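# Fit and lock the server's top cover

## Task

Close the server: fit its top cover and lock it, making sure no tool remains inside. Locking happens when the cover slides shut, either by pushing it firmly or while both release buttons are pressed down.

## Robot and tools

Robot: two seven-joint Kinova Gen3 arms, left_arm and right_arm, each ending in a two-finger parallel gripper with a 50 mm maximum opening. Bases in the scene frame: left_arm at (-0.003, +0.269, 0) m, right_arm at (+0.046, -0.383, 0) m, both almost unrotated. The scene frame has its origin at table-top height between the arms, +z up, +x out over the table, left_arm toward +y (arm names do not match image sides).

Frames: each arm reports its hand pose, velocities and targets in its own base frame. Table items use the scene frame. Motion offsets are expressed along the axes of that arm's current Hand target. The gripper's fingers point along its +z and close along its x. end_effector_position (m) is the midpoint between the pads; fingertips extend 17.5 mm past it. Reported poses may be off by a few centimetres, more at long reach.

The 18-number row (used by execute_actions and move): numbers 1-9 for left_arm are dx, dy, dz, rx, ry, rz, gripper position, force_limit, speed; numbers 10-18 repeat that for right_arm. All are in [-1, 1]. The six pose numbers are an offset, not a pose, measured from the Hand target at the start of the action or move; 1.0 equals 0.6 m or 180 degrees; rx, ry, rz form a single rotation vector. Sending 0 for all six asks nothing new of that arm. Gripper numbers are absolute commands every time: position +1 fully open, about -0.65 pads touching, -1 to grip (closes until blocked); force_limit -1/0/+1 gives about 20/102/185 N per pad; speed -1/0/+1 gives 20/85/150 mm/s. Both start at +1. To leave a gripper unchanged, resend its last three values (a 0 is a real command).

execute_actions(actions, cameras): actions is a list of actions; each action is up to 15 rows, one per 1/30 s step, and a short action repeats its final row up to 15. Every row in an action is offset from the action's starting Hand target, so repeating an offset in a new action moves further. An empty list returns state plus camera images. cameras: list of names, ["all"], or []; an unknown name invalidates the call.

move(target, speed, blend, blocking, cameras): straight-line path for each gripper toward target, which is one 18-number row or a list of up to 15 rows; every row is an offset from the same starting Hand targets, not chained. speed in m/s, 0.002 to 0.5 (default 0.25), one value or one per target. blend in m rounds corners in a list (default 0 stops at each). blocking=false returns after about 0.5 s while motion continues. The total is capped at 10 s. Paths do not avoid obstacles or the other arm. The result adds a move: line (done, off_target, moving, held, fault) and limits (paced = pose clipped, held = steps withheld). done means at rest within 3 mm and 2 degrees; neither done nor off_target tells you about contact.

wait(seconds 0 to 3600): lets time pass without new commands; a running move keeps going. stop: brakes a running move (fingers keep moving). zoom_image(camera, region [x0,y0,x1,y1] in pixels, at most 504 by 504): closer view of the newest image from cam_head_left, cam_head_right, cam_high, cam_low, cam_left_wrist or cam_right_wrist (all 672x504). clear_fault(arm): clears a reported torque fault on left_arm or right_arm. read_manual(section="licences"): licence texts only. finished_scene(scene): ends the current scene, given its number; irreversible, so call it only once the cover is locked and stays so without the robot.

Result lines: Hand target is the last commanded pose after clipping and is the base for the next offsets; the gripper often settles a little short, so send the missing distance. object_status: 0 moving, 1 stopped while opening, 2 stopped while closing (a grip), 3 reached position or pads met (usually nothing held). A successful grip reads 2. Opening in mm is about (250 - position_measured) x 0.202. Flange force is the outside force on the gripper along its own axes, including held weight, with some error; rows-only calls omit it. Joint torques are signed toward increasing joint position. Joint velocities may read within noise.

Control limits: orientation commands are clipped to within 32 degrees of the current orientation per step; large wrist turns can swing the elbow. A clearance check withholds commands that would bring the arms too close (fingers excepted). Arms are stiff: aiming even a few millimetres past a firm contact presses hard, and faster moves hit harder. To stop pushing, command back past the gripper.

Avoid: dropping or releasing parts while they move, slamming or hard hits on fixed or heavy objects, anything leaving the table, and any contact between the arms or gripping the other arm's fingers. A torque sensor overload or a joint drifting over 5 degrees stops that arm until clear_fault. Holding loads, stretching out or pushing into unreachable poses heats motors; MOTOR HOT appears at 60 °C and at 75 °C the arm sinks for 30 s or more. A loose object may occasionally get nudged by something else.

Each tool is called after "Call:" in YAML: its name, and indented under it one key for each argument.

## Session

Call:
execute_actions:
  actions: []

Call:
zoom_image:
  camera: "cam_high"
  region: [180, 100, 420, 340]

Call:
zoom_image:
  camera: "cam_head_right"
  region: [270, 190, 530, 420]

Scene clock: 0.00 s.
left_arm: end_effector_position=(+0.8705, +0.1482, +0.3252) position_measured=3 object_status=3 end_effector_quat_wxyz=(+0.070, +0.611, +0.631, +0.473) | right_arm: end_effector_position=(+0.3767, +0.1905, +0.1917) position_measured=3 object_status=3 end_effector_quat_wxyz=(-0.413, +0.221, +0.882, -0.057)
Joint positions: left_arm=[0.082 0.939 -0.271 0.734 -0.525 0.715 1.881] | right_arm=[-0.208 0.997 -0.222 0.926 -0.216 1.997 2.235]
Joint velocities: within noise
Joint torques (N m): no reading
Flange force (N): no reading
Hand target: left_arm +0.8705, +0.1482, +0.3252; +0.070, +0.611, +0.631, +0.473 | right_arm +0.3767, +0.1905, +0.1917; -0.413, +0.221, +0.882, -0.057
Tool commands: left_gripper/position=+1.0 left_gripper/force_limit=+1.0 left_gripper/speed=+1.0 right_gripper/position=+1.0 right_gripper/force_limit=+1.0 right_gripper/speed=+1.0

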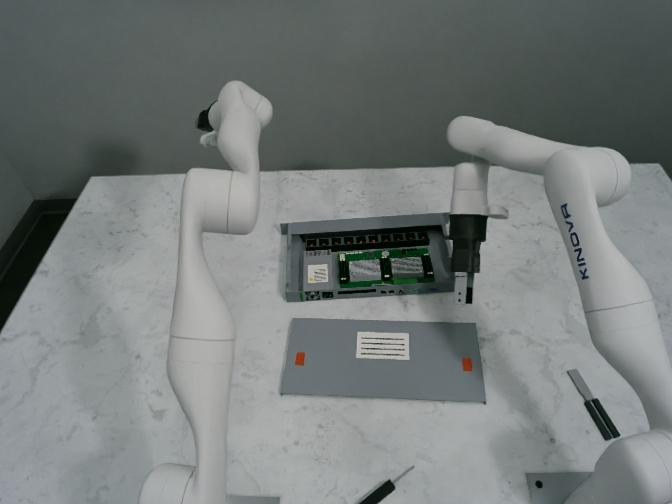

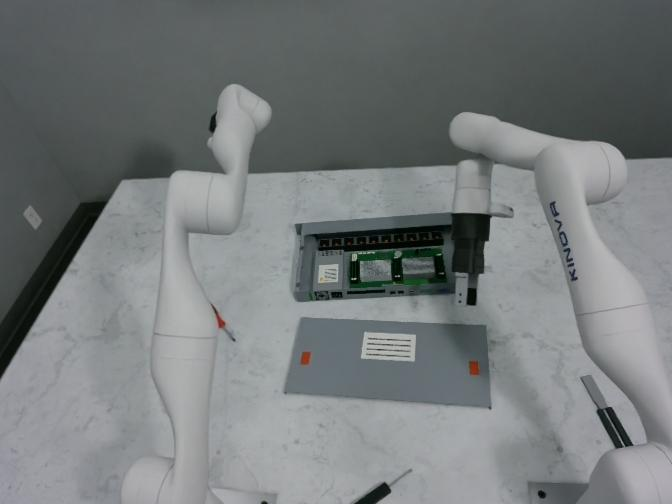

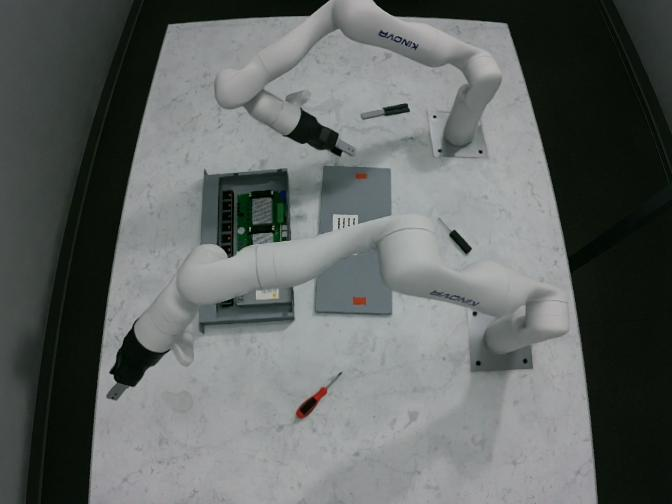

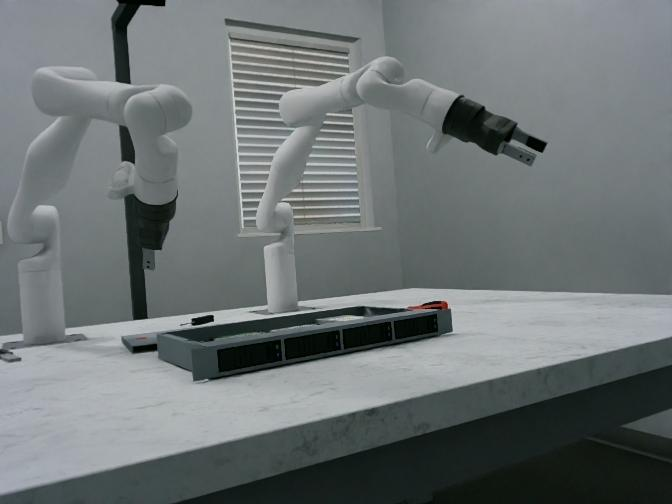

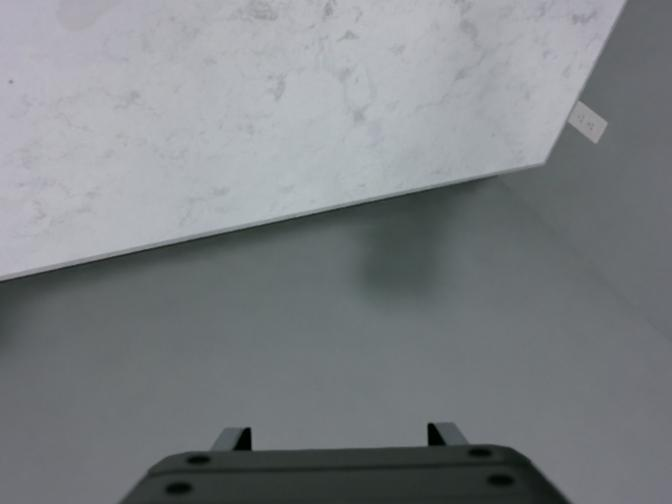

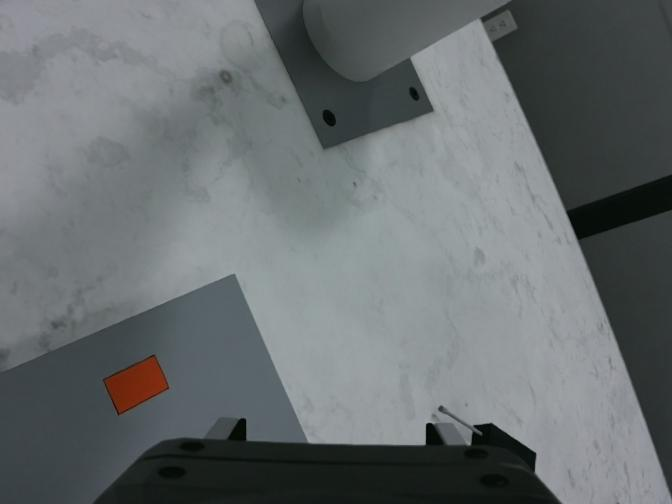

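Scaled by 2.100.

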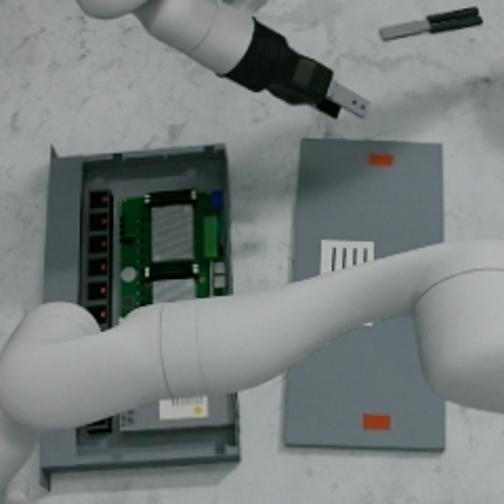

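Scaled by 1.938.

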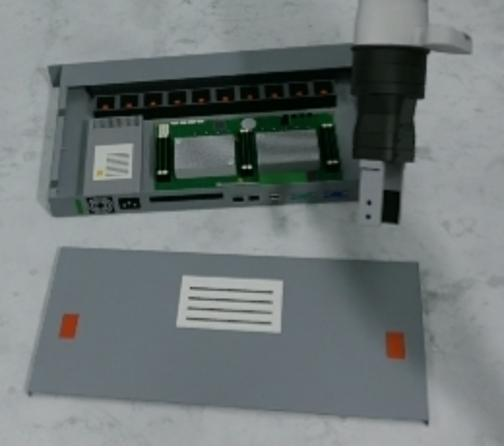

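Call:
move:
  target: [-0.2458,-0.7003,-0.5335,0.0486,-0.3487,0.4686,1,1,1,-0.0333,0.1177,-0.363,-0.14,-0.246,-0.1936,1,1,1]
  cameras: ["all"]

Call:
zoom_image:
  camera: "cam_head_left"
  region: [260, 190, 480, 320]

Call:
zoom_image:
  camera: "cam_high"
  region: [180, 130, 410, 340]

Scene clock: 40.23 s.
left_arm: end_effector_position=(+0.3972, -0.0578, +0.1400) position_measured=3 object_status=3 end_effector_quat_wxyz=(+0.000, +1.000, -0.008, +0.000) | right_arm: end_effector_position=(+0.5763, +0.2274, +0.2996) position_measured=3 object_status=3 end_effector_quat_wxyz=(-0.001, +0.000, +0.985, +0.174)
Joint positions: left_arm=[-0.299 0.432 0.524 1.894 -0.275 0.887 0.345] | right_arm=[-0.105 0.721 -0.338 0.837 -0.107 1.492 2.795]
Joint torques (N m): left_arm=[-0.34 -14.05 3.25 -6.21 -0.07 -0.02 -0.16] | right_arm=[-0.9 -22.88 -3.1 -10.99 -0.88 -0.58 -0.2]
Flange force (N): left_arm=[3.1 1.4 -0.3] | right_arm=[8.3 -4.7 2.5]
Hand target: left_arm +0.3972, -0.0578, +0.1399; +0.000, +1.000, -0.008, +0.000 | right_arm +0.5763, +0.2274, +0.2996; -0.001, +0.000, +0.985, +0.174
Off the commanded pose: left_arm 0.000 m, 0 deg | right_arm 0.000 m, 0 deg.
move: done

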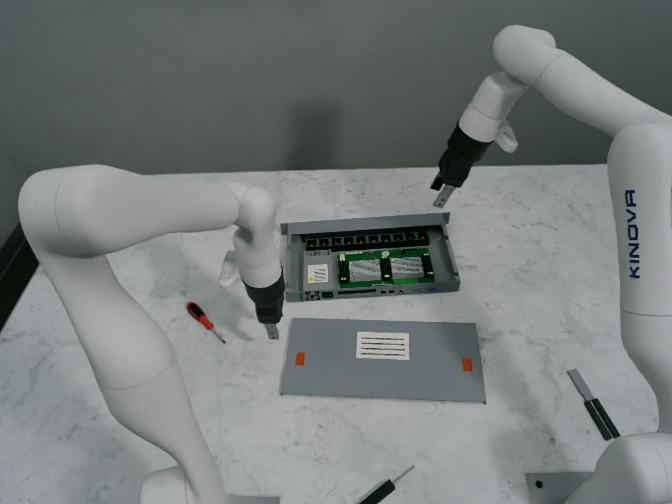

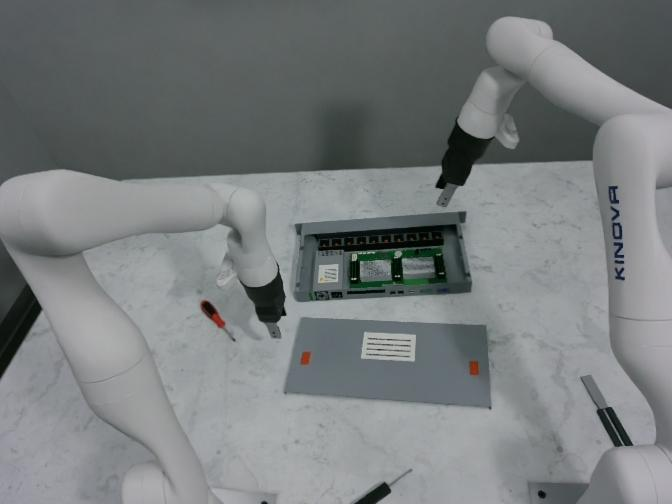

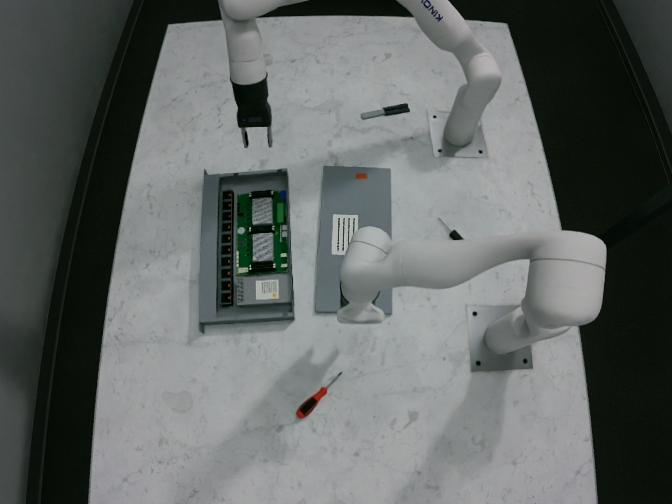

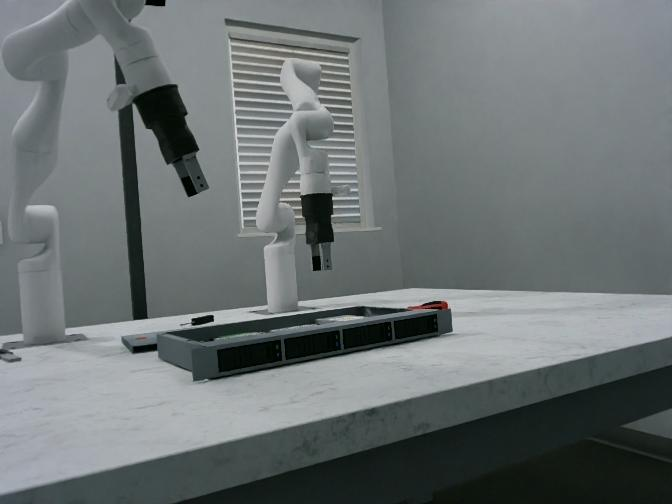

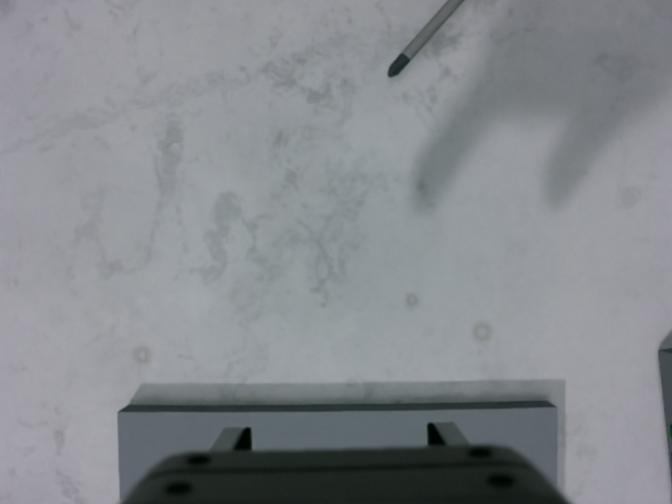

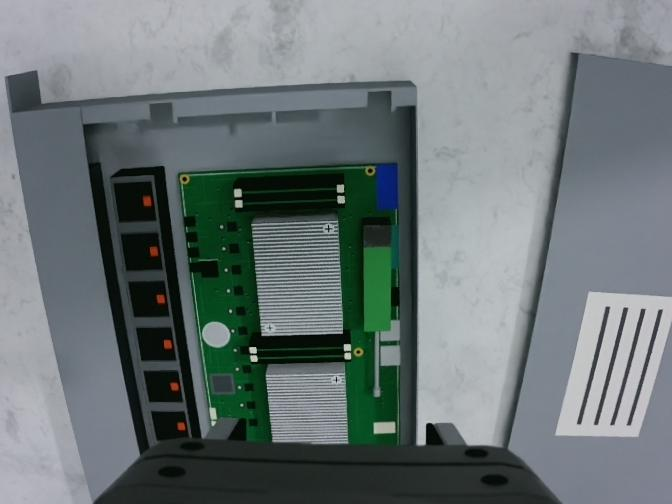

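Scaled by 2.291.

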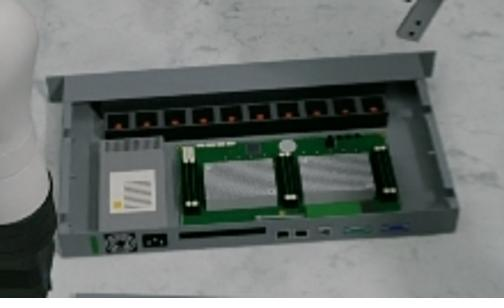

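Scaled by 2.191.

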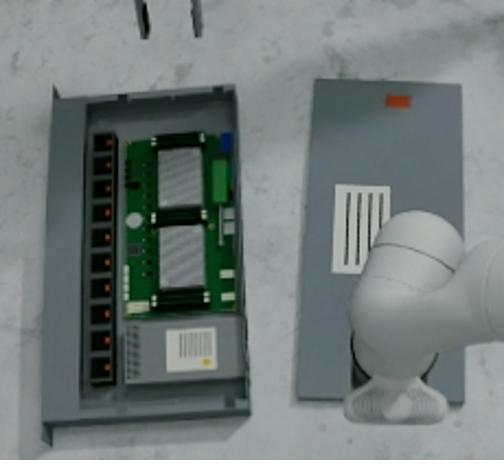

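Call:
move:
  target: [0,0,0,0,0,0,1,1,1,0.0495,0.1193,0.3893,0,0,0,-0.386,-1,0]
  cameras: ["cam_right_wrist"]

Scene clock: 63.37 s.
left_arm: end_effector_position=(+0.3972, -0.0578, +0.1400) position_measured=3 object_status=3 end_effector_quat_wxyz=(+0.000, +1.000, -0.008, +0.000) | right_arm: end_effector_position=(+0.5462, +0.3745, +0.1047) position_measured=210 object_status=3 end_effector_quat_wxyz=(-0.001, +0.000, +0.985, +0.174)
Joint positions: left_arm=[-0.299 0.432 0.524 1.894 -0.275 0.887 0.345] | right_arm=[-0.332 0.895 -0.331 1.142 -0.057 0.956 2.65]
Joint torques (N m): left_arm=[-0.48 -14.16 3.22 -6.1 -0.05 0.06 -0.28] | right_arm=[-1.02 -24.73 -3.81 -10.37 -0.6 -0.78 -0.17]
Flange force (N): left_arm=[3.6 2.2 0.2] | right_arm=[5.9 -4.9 -0.9]
Hand target: left_arm +0.3972, -0.0578, +0.1400; +0.000, +1.000, -0.008, +0.000 | right_arm +0.5462, +0.3745, +0.1047; -0.001, +0.000, +0.985, +0.174
Off the commanded pose: left_arm 0.000 m, 0 deg | right_arm 0.000 m, 0 deg.
move: done

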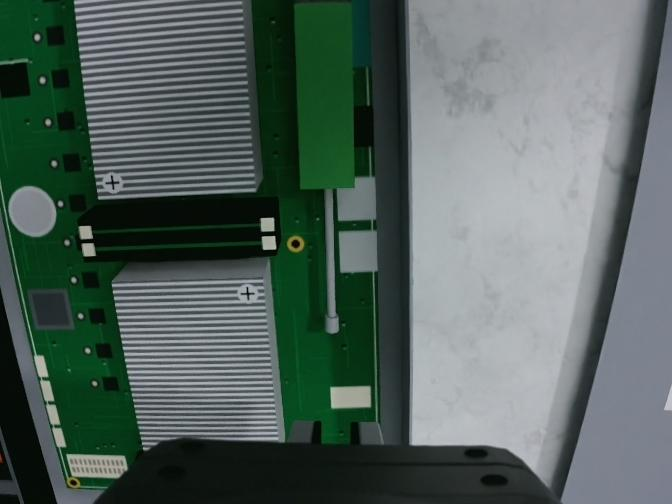

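Call:
move:
  target: [0,0,0,0,0,0,1,1,1,-0.0042,-0.0598,0.09,0,0,0,-0.386,-1,0]
  speed: 0.12
  cameras: ["cam_right_wrist"]

Scene clock: 83.90 s.
left_arm: end_effector_position=(+0.3972, -0.0578, +0.1400) position_measured=3 object_status=3 end_effector_quat_wxyz=(+0.000, +1.000, -0.008, +0.000) | right_arm: end_effector_position=(+0.5487, +0.3593, +0.0417) position_measured=210 object_status=3 end_effector_quat_wxyz=(-0.001, +0.000, +0.985, +0.174)
Joint positions: left_arm=[-0.299 0.432 0.524 1.894 -0.275 0.887 0.345] | right_arm=[-0.301 0.968 -0.334 1.213 -0.051 0.825 2.701]
Joint torques (N m): left_arm=[-0.46 -14.11 3.29 -6.12 0.04 0.12 -0.3] | right_arm=[-1.1 -24.66 -4.02 -9.47 -0.57 -0.61 -0.14]
Flange force (N): left_arm=[3.4 2.1 0.5] | right_arm=[5.8 -4.3 -1.8]
Hand target: left_arm +0.3972, -0.0578, +0.1400; +0.000, +1.000, -0.008, +0.000 | right_arm +0.5487, +0.3593, +0.0417; -0.001, +0.000, +0.985, +0.174
Off the commanded pose: left_arm 0.000 m, 0 deg | right_arm 0.000 m, 0 deg.
move: done

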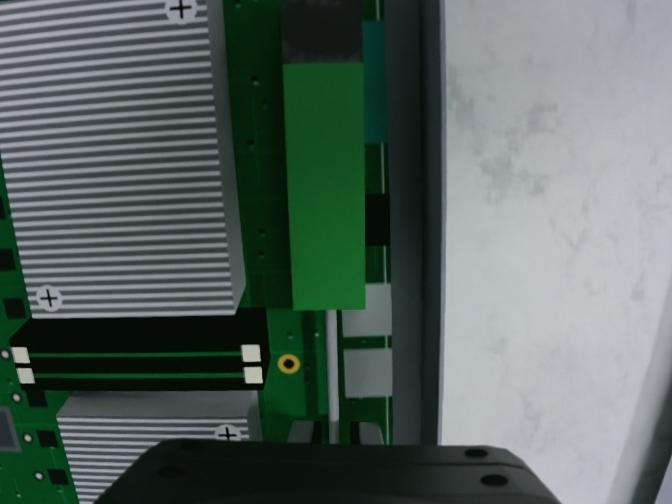

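Call:
move:
  target:
    - [0,0,0,0,0,0,1,1,1,0,0,0.019,0,0,0,-0.386,-1,0]
    - [0,0,0,0,0,0,1,1,1,0,0,0.019,0,0,0,-1,-0.6,-0.9]
  speed: 0.04
  cameras: ["cam_right_wrist"]

Scene clock: 90.70 s.
left_arm: end_effector_position=(+0.3972, -0.0578, +0.1400) position_measured=3 object_status=3 end_effector_quat_wxyz=(+0.000, +1.000, -0.008, +0.000) | right_arm: end_effector_position=(+0.5487, +0.3632, +0.0310) position_measured=236 object_status=2 end_effector_quat_wxyz=(-0.001, +0.000, +0.985, +0.174)
Joint positions: left_arm=[-0.299 0.432 0.524 1.894 -0.275 0.887 0.345] | right_arm=[-0.308 0.987 -0.332 1.211 -0.049 0.808 2.7]
Joint torques (N m): left_arm=[-0.41 -14.04 3.26 -6.16 0.02 0.09 -0.28] | right_arm=[-1.1 -24.86 -4.05 -9.33 -0.6 -0.59 -0.15]
Flange force (N): left_arm=[3.1 1.9 0.3] | right_arm=[5.5 -4.2 -1.8]
Hand target: left_arm +0.3972, -0.0578, +0.1400; +0.000, +1.000, -0.008, +0.000 | right_arm +0.5487, +0.3632, +0.0309; -0.001, +0.000, +0.985, +0.174
Off the commanded pose: left_arm 0.000 m, 0 deg | right_arm 0.000 m, 0 deg.
move: done

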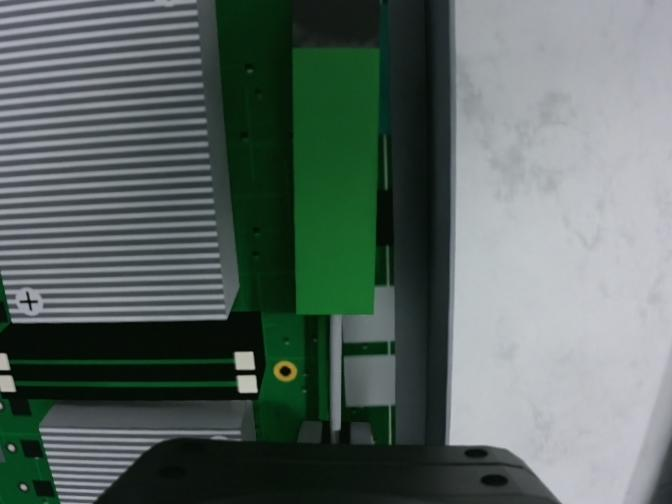

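Call:
move:
  target:
    - [0,0,0,0,0,0,1,1,1,0,0.0743,-0.2037,0,0,0,-1,-0.6,-0.9]
    - [0,0,0,0,0,0,1,1,1,-0.0833,-0.5883,-0.444,0,0,0,-1,-0.6,-0.9]
    - [0,0,0,0,0,0,1,1,1,-0.0833,-0.6483,-0.2795,0,0,0,-1,-0.6,-0.9]
  speed: [0.1,0.25,0.15]
  blend: 0.02
  cameras: ["cam_right_wrist","cam_high"]

Scene clock: 113.93 s.
left_arm: end_effector_position=(+0.3972, -0.0578, +0.1400) position_measured=3 object_status=3 end_effector_quat_wxyz=(+0.000, +1.000, -0.008, +0.000) | right_arm: end_effector_position=(+0.5991, -0.0596, +0.0554) position_measured=236 object_status=2 end_effector_quat_wxyz=(-0.001, +0.000, +0.985, +0.174)
Joint positions: left_arm=[-0.299 0.432 0.524 1.894 -0.275 0.887 0.345] | right_arm=[0.385 0.996 -0.324 1.093 -0.078 1.149 3.371]
Joint torques (N m): left_arm=[-0.48 -14.1 3.27 -6.09 -0.04 0.07 -0.24] | right_arm=[-1.13 -25.18 -3.86 -9.33 -0.82 0.18 -0.12]
Flange force (N): left_arm=[3.5 2.0 0.1] | right_arm=[8.3 0.0 1.0]
Hand target: left_arm +0.3972, -0.0578, +0.1400; +0.000, +1.000, -0.008, +0.000 | right_arm +0.5991, -0.0596, +0.0553; -0.001, +0.000, +0.985, +0.174
Off the commanded pose: left_arm 0.000 m, 0 deg | right_arm 0.000 m, 0 deg.
move: done
Images, in order (width x height): cam_high 672x504, cam_right_wrist 672x504.

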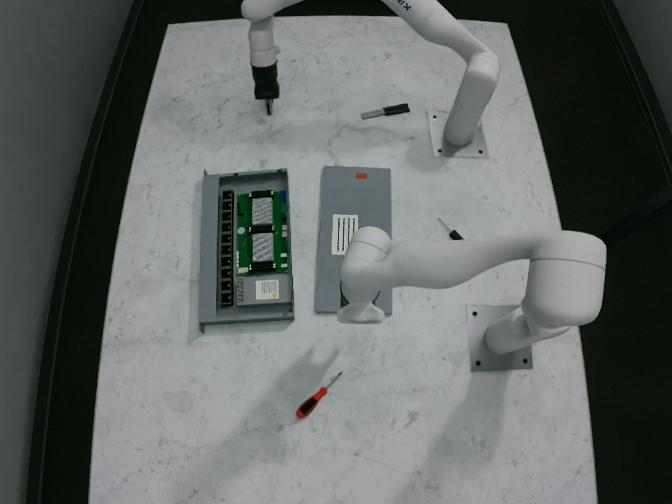

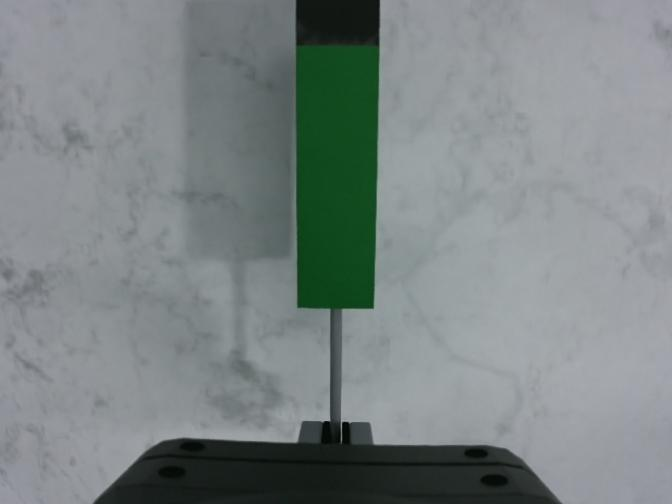

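Call:
move:
  target:
    - [0,0,0,0,0,0,1,1,1,0,-0.0186,0.0509,0,0,0,-1,-0.6,-0.9]
    - [0,0,0,0,0,0,1,1,1,0,-0.0186,0.0509,0,0,0,0,-0.6,-1]
    - [0,0,0,0,0,0,1,1,1,0,0.0672,-0.184,0,0,0,0,-0.6,-1]
  speed: [0.05,0.05,0.15]
  cameras: ["cam_right_wrist"]

Scene clock: 125.43 s.
left_arm: end_effector_position=(+0.3972, -0.0578, +0.1400) position_measured=3 object_status=3 end_effector_quat_wxyz=(+0.000, +1.000, -0.008, +0.000) | right_arm: end_effector_position=(+0.5993, -0.0595, +0.1728) position_measured=152 object_status=3 end_effector_quat_wxyz=(-0.001, +0.000, +0.985, +0.174)
Joint positions: left_arm=[-0.299 0.432 0.524 1.894 -0.275 0.887 0.345] | right_arm=[0.374 0.875 -0.33 0.947 -0.095 1.404 3.312]
Joint torques (N m): left_arm=[-0.48 -14.01 3.28 -6.13 -0.05 0.1 -0.26] | right_arm=[-1.05 -24.32 -3.47 -10.16 -0.93 0.27 -0.11]
Flange force (N): left_arm=[3.2 2.0 0.2] | right_arm=[9.5 0.0 2.7]
Hand target: left_arm +0.3972, -0.0578, +0.1400; +0.000, +1.000, -0.008, +0.000 | right_arm +0.5993, -0.0595, +0.1729; -0.001, +0.000, +0.985, +0.174
Off the commanded pose: left_arm 0.000 m, 0 deg | right_arm 0.000 m, 0 deg.
move: done

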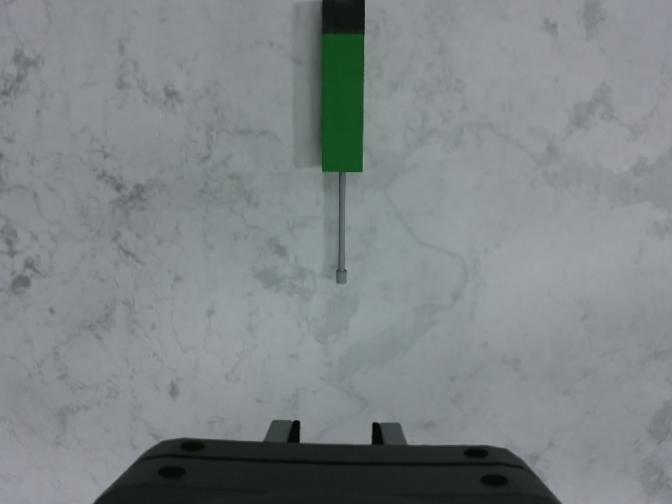

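Call:
move:
  target:
    - [0.0105,-0.0345,0.05,0,0,0.0089,1,1,1,0.455,0.2223,0.1895,0.1113,-0.0038,0.0214,1,1,1]
    - [0.0105,-0.0345,0.1975,0,0,0.0089,1,1,1,0.455,0.1708,0.3305,0.1113,-0.0038,0.0214,1,1,1]
  speed: [0.25,0.12]
  blend: 0.02
  cameras: ["cam_head_left","cam_head_right","cam_right_wrist"]

Call:
zoom_image:
  camera: "cam_head_right"
  region: [260, 280, 530, 450]

Scene clock: 193.37 s.
left_arm: end_effector_position=(+0.4038, -0.0371, +0.0215) position_measured=3 object_status=3 end_effector_quat_wxyz=(+0.000, +1.000, -0.022, +0.000) | right_arm: end_effector_position=(+0.3259, +0.1044, +0.0220) position_measured=3 object_status=3 end_effector_quat_wxyz=(-0.001, +0.033, +0.999, +0.000)
Joint positions: left_arm=[-0.237 0.665 0.384 1.999 -0.451 0.561 0.416] | right_arm=[-0.233 0.558 -0.2 2.189 0.263 0.418 2.43]
Joint torques (N m): left_arm=[-0.41 -16.43 3.34 -3.65 -0.06 0.01 -0.16] | right_arm=[-0.88 -14.24 -1.78 -5.1 0.25 -0.12 -0.18]
Flange force (N): left_arm=[2.3 1.8 1.8] | right_arm=[3.3 -4.2 -0.3]
Hand target: left_arm +0.4038, -0.0371, +0.0215; +0.000, +1.000, -0.022, +0.000 | right_arm +0.3259, +0.1044, +0.0219; -0.001, +0.033, +0.999, +0.000
Off the commanded pose: left_arm 0.000 m, 0 deg | right_arm 0.000 m, 0 deg.
move: done

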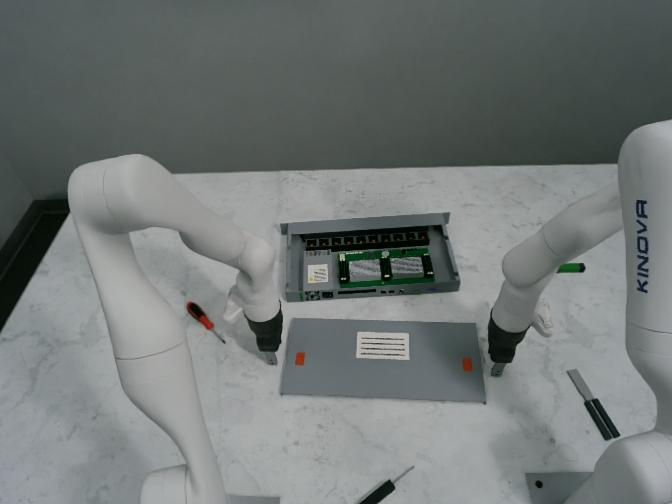

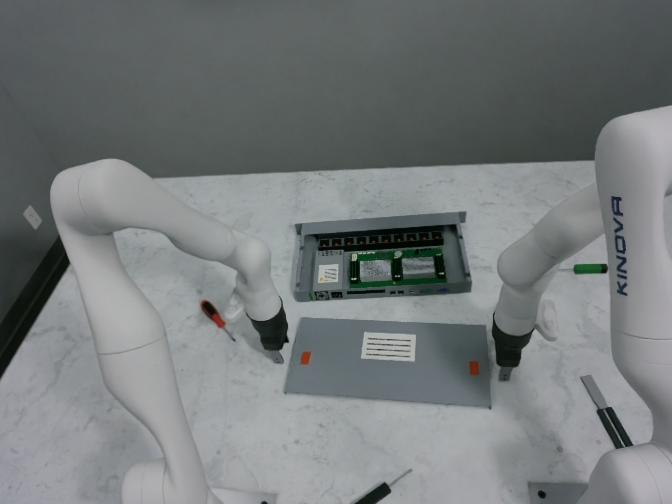

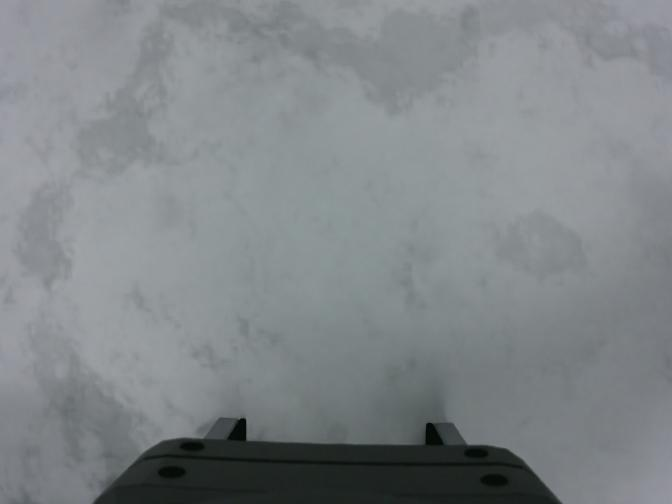

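Scaled by 1.867.

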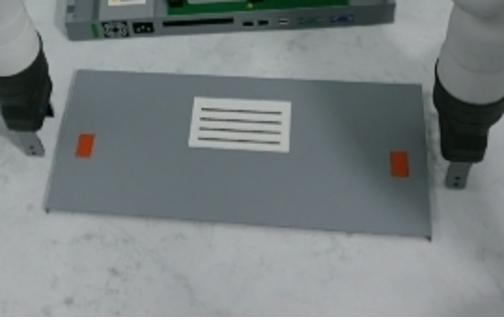

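Call:
move:
  target: [-0.0083,0.027,0,0,0,0,1,1,1,0,0.027,0,0,0,0,1,1,1]
  speed: 0.04

Call:
move:
  target: [0,0.005,0,0,0,0,1,1,1,0,0.005,0,0,0,0,1,1,1]
  speed: 0.02

Call:
move:
  target: [0,0.004,0,0,0,0,1,1,1,0,0.004,0,0,0,0,1,1,1]
  speed: 0.02
  cameras: ["cam_head_right"]

Call:
zoom_image:
  camera: "cam_head_right"
  region: [260, 280, 530, 450]

Scene clock: 214.93 s.
left_arm: end_effector_position=(+0.3981, -0.0530, +0.0215) position_measured=3 object_status=3 end_effector_quat_wxyz=(+0.000, +1.000, -0.022, +0.000) | right_arm: end_effector_position=(+0.3270, +0.1205, +0.0219) position_measured=3 object_status=3 end_effector_quat_wxyz=(-0.001, +0.033, +0.999, +0.000)
Joint positions: left_arm=[-0.194 0.659 0.379 2.011 -0.448 0.552 0.455] | right_arm=[-0.277 0.565 -0.198 2.169 0.256 0.43 2.396]
Joint torques (N m): left_arm=[-0.51 -16.26 3.41 -3.58 -0.04 0.11 -0.15] | right_arm=[-1.11 -14.32 -1.69 -5.32 0.2 -0.1 -0.19]
Flange force (N): left_arm=[1.9 2.2 2.4] | right_arm=[3.2 -5.2 -0.9]
Hand target: left_arm +0.3981, -0.0531, +0.0215; +0.000, +1.000, -0.022, +0.000 | right_arm +0.3270, +0.1205, +0.0219; -0.001, +0.033, +0.999, +0.000
Off the commanded pose: left_arm 0.000 m, 0 deg | right_arm 0.000 m, 0 deg.
move: done

Scene clock: 215.43 s.
left_arm: end_effector_position=(+0.3980, -0.0560, +0.0215) position_measured=3 object_status=3 end_effector_quat_wxyz=(+0.000, +1.000, -0.022, +0.000) | right_arm: end_effector_position=(+0.3272, +0.1235, +0.0219) position_measured=3 object_status=3 end_effector_quat_wxyz=(-0.001, +0.033, +0.999, +0.000)
Joint positions: left_arm=[-0.186 0.66 0.378 2.011 -0.447 0.552 0.461] | right_arm=[-0.285 0.567 -0.198 2.165 0.254 0.432 2.39]
Joint torques (N m): left_arm=[-0.5 -16.26 3.36 -3.58 0.01 0.1 -0.24] | right_arm=[-1.53 -14.26 -2.27 -5.42 0 -0.47 -0.15]
Flange force (N): left_arm=[1.9 2.3 2.4] | right_arm=[2.5 -6.1 -1.8]
Hand target: left_arm +0.3980, -0.0561, +0.0215; +0.000, +1.000, -0.022, +0.000 | right_arm +0.3272, +0.1235, +0.0219; -0.001, +0.033, +0.999, +0.000
Off the commanded pose: left_arm 0.000 m, 0 deg | right_arm 0.000 m, 0 deg.
move: done

Scene clock: 215.93 s.
left_arm: end_effector_position=(+0.3979, -0.0583, +0.0214) position_measured=3 object_status=3 end_effector_quat_wxyz=(+0.000, +1.000, -0.022, +0.000) | right_arm: end_effector_position=(+0.3273, +0.1258, +0.0219) position_measured=3 object_status=3 end_effector_quat_wxyz=(-0.001, +0.034, +0.999, +0.000)
Joint positions: left_arm=[-0.179 0.66 0.377 2.01 -0.447 0.552 0.467] | right_arm=[-0.291 0.568 -0.197 2.162 0.253 0.434 2.386]
Joint torques (N m): left_arm=[10.85 -11.89 15.79 -1.66 3.69 -3.27 -1.24] | right_arm=[-9.97 -12.7 -12.76 -12.35 -3.88 -7.38 -1.07]
Flange force (N): left_arm=[3.8 -23.5 -3.5] | right_arm=[0.9 -34.9 -15.2]
Hand target: left_arm +0.3979, -0.0585, +0.0215; +0.000, +1.000, -0.022, +0.000 | right_arm +0.3274, +0.1259, +0.0219; -0.001, +0.033, +0.999, +0.000
Off the commanded pose: left_arm 0.000 m, 0 deg | right_arm 0.000 m, 0 deg.
move: done

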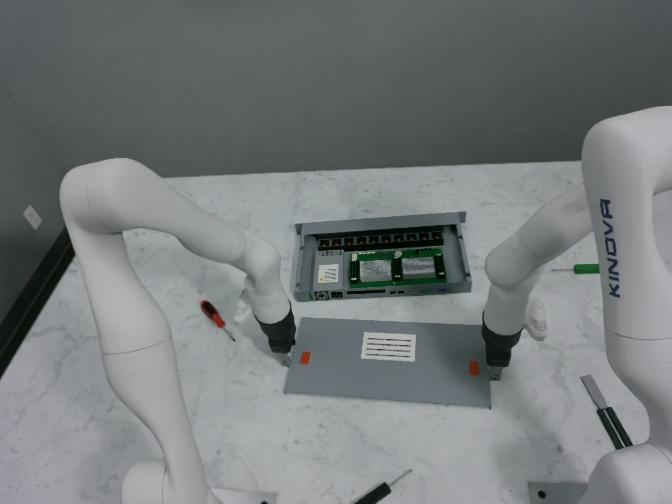

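Scaled by 1.867.

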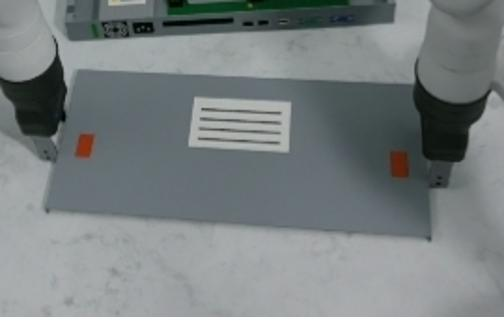

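Call:
move:
  target:
    - [0,0.0022,0,0,0,0,1,1,1,0,0.0022,0,0,0,0,1,1,1]
    - [0,0.0022,-0.04,0,0,0,1,1,1,0,0.0022,-0.04,0,0,0,1,1,1]
  speed: 0.03
  cameras: ["cam_head_right","cam_low"]

Call:
zoom_image:
  camera: "cam_head_right"
  region: [260, 280, 530, 450]

Scene clock: 223.03 s.
left_arm: end_effector_position=(+0.3978, -0.0598, +0.0454) position_measured=3 object_status=3 end_effector_quat_wxyz=(+0.000, +1.000, -0.022, +0.000) | right_arm: end_effector_position=(+0.3275, +0.1273, +0.0459) position_measured=3 object_status=3 end_effector_quat_wxyz=(-0.001, +0.033, +0.999, +0.000)
Joint positions: left_arm=[-0.204 0.61 0.416 1.994 -0.412 0.619 0.44] | right_arm=[-0.271 0.509 -0.227 2.142 0.225 0.514 2.408]
Joint torques (N m): left_arm=[18.22 -13.2 24.43 -1.69 7.26 -4.66 -1.82] | right_arm=[-12.16 -20.36 -15.94 -22.73 -5.76 -11.77 -1.52]
Flange force (N): left_arm=[9.0 -40.0 5.1] | right_arm=[8.6 -46.9 2.2]
Hand target: left_arm +0.3978, -0.0598, +0.0455; +0.000, +1.000, -0.022, +0.000 | right_arm +0.3275, +0.1273, +0.0459; -0.001, +0.033, +0.999, +0.000
Off the commanded pose: left_arm 0.000 m, 0 deg | right_arm 0.000 m, 0 deg.
move: done

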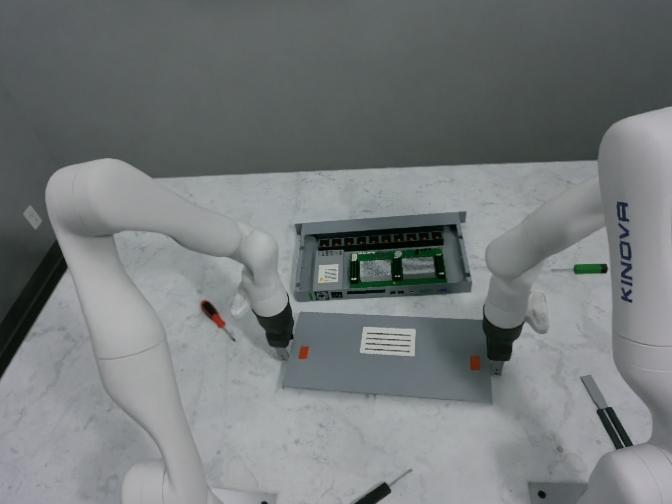

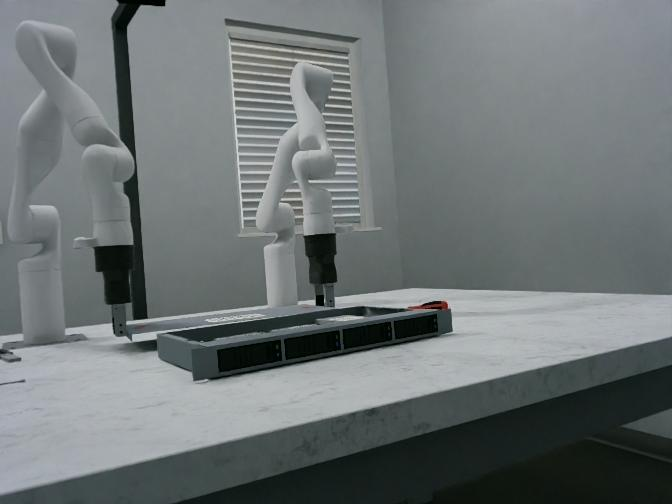

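Scaled by 1.867.

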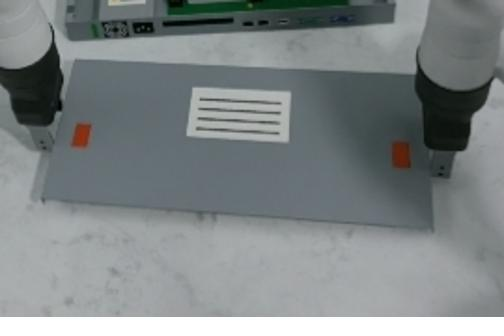

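Call:
move:
  target:
    - [0,0.0012,-0.0833,0,0,0,1,1,1,0,0.0012,-0.0833,0,0,0,1,1,1]
    - [0.3998,-0.0542,-0.0833,0,0,-0.0328,1,1,1,-0.478,0.0613,-0.0833,0,0,-0.0328,1,1,1]
  speed: 0.08
  cameras: ["cam_head_right","cam_low","cam_high"]

Call:
zoom_image:
  camera: "cam_head_right"
  region: [260, 180, 520, 330]

Call:
zoom_image:
  camera: "cam_low"
  region: [110, 230, 470, 400]

Scene clock: 251.47 s.
left_arm: end_effector_position=(+0.6389, -0.0381, +0.0954) position_measured=3 object_status=3 end_effector_quat_wxyz=(+0.000, +1.000, +0.029, +0.000) | right_arm: end_effector_position=(+0.6161, +0.1448, +0.0956) position_measured=3 object_status=3 end_effector_quat_wxyz=(-0.001, -0.018, +1.000, +0.000)
Joint positions: left_arm=[-0.147 0.984 0.43 0.964 -0.374 1.261 0.28] | right_arm=[-0.171 0.941 -0.24 0.986 0.205 1.236 2.795]
Joint torques (N m): left_arm=[20.27 -27.09 20.97 -5.52 10.08 -1.73 -1.35] | right_arm=[-18.28 -29.44 -17.04 -15.35 -9.02 -5.01 -1.14]
Flange force (N): left_arm=[10.8 -28.5 3.4] | right_arm=[12.3 -33.6 5.0]
Hand target: left_arm +0.6389, -0.0381, +0.0954; +0.000, +1.000, +0.029, +0.000 | right_arm +0.6161, +0.1448, +0.0956; -0.001, -0.018, +1.000, +0.000
Off the commanded pose: left_arm 0.000 m, 0 deg | right_arm 0.000 m, 0 deg.
move: done
Images, in order (width x height): cam_head_right 672x504, cam_high 672x504, cam_low 672x504.

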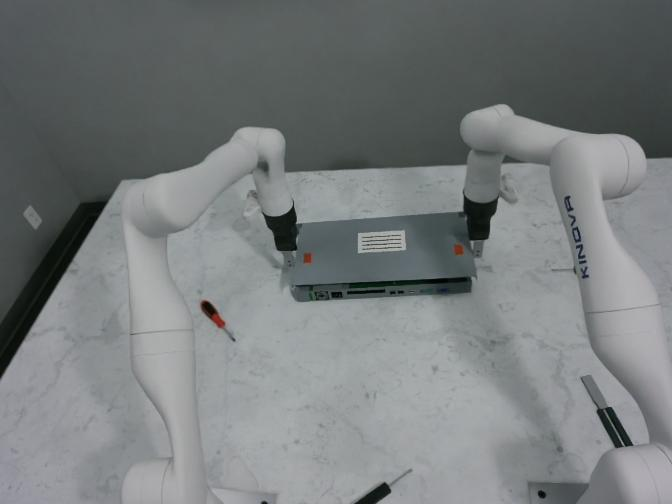

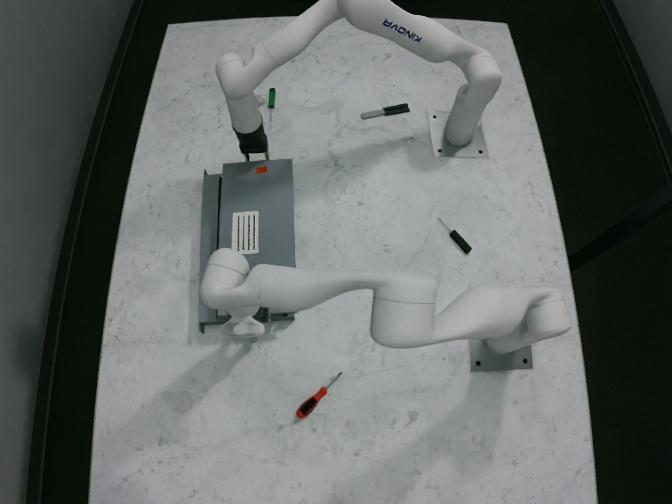

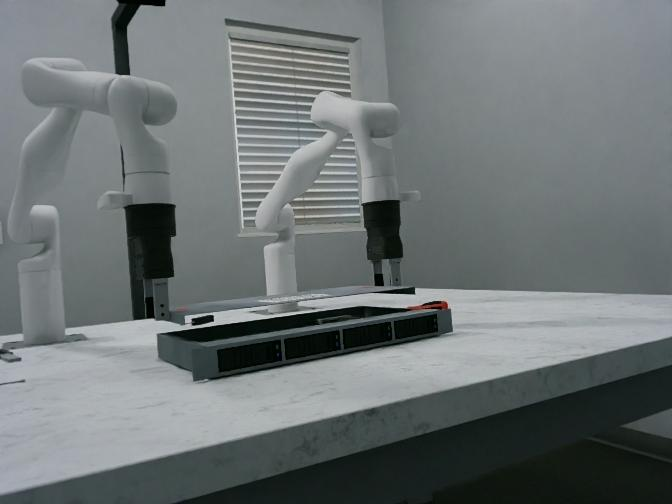

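Scaled by 1.938.

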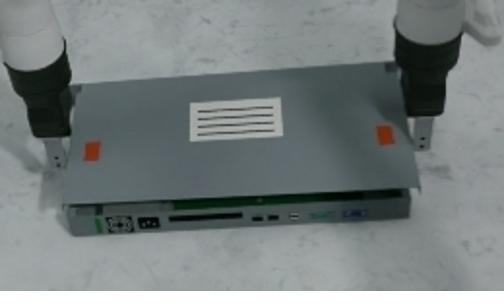

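Scaled by 1.400.

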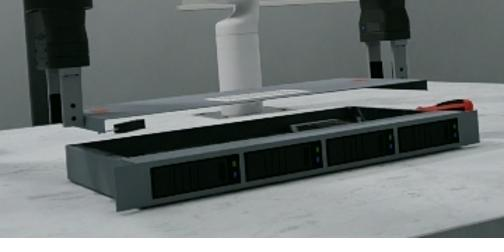

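Call:
move:
  target: [0,0,0.0467,0,0,0,1,1,1,0,0,0.0467,0,0,0,1,1,1]
  speed: 0.04
  cameras: ["cam_head_right","cam_low"]

Call:
zoom_image:
  camera: "cam_head_right"
  region: [260, 180, 520, 330]

Call:
zoom_image:
  camera: "cam_low"
  region: [110, 230, 470, 400]

Scene clock: 276.17 s.
left_arm: end_effector_position=(+0.6389, -0.0381, +0.0675) position_measured=3 object_status=3 end_effector_quat_wxyz=(+0.000, +1.000, +0.029, +0.000) | right_arm: end_effector_position=(+0.6161, +0.1448, +0.0676) position_measured=3 object_status=3 end_effector_quat_wxyz=(-0.001, -0.018, +1.000, +0.000)
Joint positions: left_arm=[-0.147 1.012 0.421 0.996 -0.382 1.201 0.288] | right_arm=[-0.171 0.971 -0.237 1.018 0.211 1.176 2.789]
Joint torques (N m): left_arm=[20.34 -22.62 20.77 -4.33 9.74 -2.77 -1.35] | right_arm=[-18.42 -29.8 -17.6 -15.15 -8.86 -5.3 -1.16]
Flange force (N): left_arm=[7.1 -29.0 -4.1] | right_arm=[10.9 -33.6 4.0]
Hand target: left_arm +0.6389, -0.0381, +0.0674; +0.000, +1.000, +0.029, +0.000 | right_arm +0.6161, +0.1448, +0.0676; -0.001, -0.018, +1.000, +0.000
Off the commanded pose: left_arm 0.000 m, 0 deg | right_arm 0.000 m, 0 deg.
move: done

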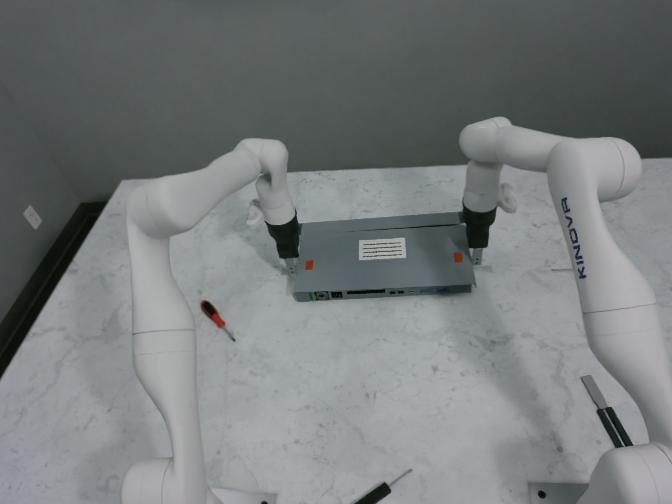

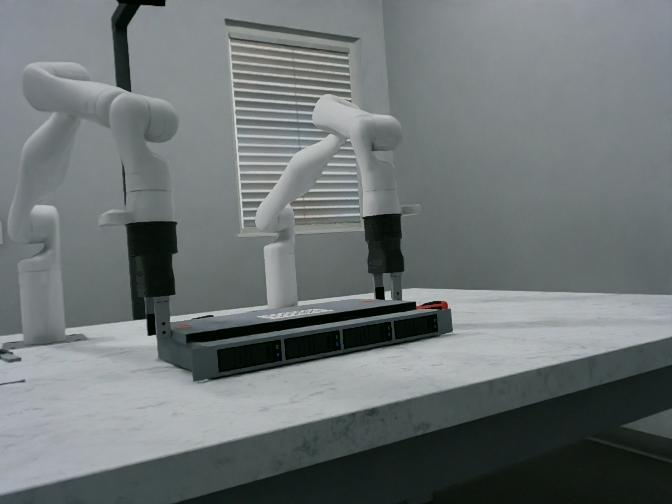

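Scaled by 1.938.

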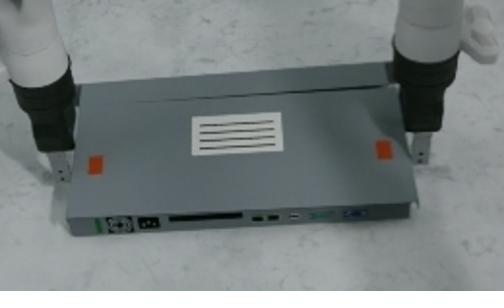

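Scaled by 1.400.

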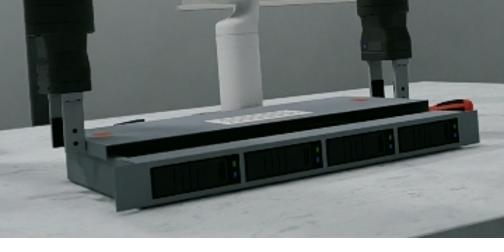

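Call:
move:
  target: [0,0,0.006,0,0,0,1,1,1,0,0,0.006,0,0,0,1,1,1]
  speed: 0.02

Call:
move:
  target: [0,0,0.003,0,0,0,1,1,1,0,0,0.003,0,0,0,1,1,1]
  speed: 0.02
  cameras: ["cam_low"]

Call:
zoom_image:
  camera: "cam_low"
  region: [110, 230, 470, 400]

Scene clock: 288.50 s.
left_arm: end_effector_position=(+0.6389, -0.0380, +0.0638) position_measured=3 object_status=3 end_effector_quat_wxyz=(+0.000, +1.000, +0.029, +0.000) | right_arm: end_effector_position=(+0.6161, +0.1448, +0.0640) position_measured=3 object_status=3 end_effector_quat_wxyz=(-0.001, -0.018, +1.000, +0.000)
Joint positions: left_arm=[-0.147 1.017 0.42 1 -0.383 1.194 0.289] | right_arm=[-0.17 0.975 -0.236 1.022 0.212 1.168 2.788]
Joint torques (N m): left_arm=[20.32 -16.42 19.83 -2.03 9.72 -2.69 -1.31] | right_arm=[-18.77 -29.54 -18.04 -14.81 -9.09 -5.15 -1.16]
Flange force (N): left_arm=[4.3 -29.4 -13.3] | right_arm=[10.3 -34.1 3.7]
Hand target: left_arm +0.6389, -0.0380, +0.0638; +0.000, +1.000, +0.029, +0.000 | right_arm +0.6161, +0.1448, +0.0640; -0.001, -0.018, +1.000, +0.000
Off the commanded pose: left_arm 0.000 m, 0 deg | right_arm 0.000 m, 0 deg.
move: done

Scene clock: 289.00 s.
left_arm: end_effector_position=(+0.6389, -0.0380, +0.0620) position_measured=3 object_status=3 end_effector_quat_wxyz=(+0.000, +1.000, +0.029, +0.000) | right_arm: end_effector_position=(+0.6161, +0.1448, +0.0622) position_measured=3 object_status=3 end_effector_quat_wxyz=(-0.001, -0.018, +1.000, +0.000)
Joint positions: left_arm=[-0.147 1.019 0.42 1.002 -0.384 1.19 0.29] | right_arm=[-0.17 0.977 -0.236 1.023 0.213 1.164 2.788]
Joint torques (N m): left_arm=[20.65 -9.29 18.95 -1.07 9.35 -5.35 -1.17] | right_arm=[-18.99 -27.35 -17.93 -14.78 -8.99 -6.11 -1.21]
Flange force (N): left_arm=[0.0 -30.6 -28.1] | right_arm=[12.8 -35.0 -0.9]
Hand target: left_arm +0.6389, -0.0381, +0.0620; +0.000, +1.000, +0.029, +0.000 | right_arm +0.6161, +0.1448, +0.0622; -0.001, -0.018, +1.000, +0.000
Off the commanded pose: left_arm 0.000 m, 0 deg | right_arm 0.000 m, 0 deg.
move: done

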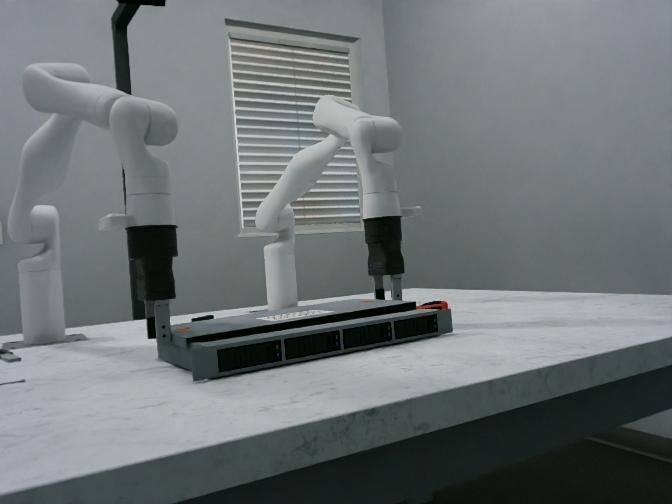

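Scaled by 1.400.

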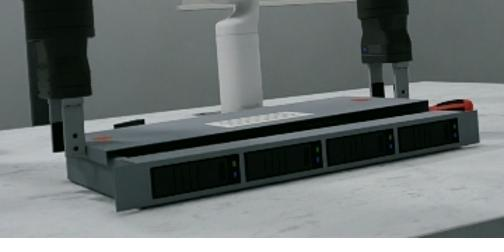

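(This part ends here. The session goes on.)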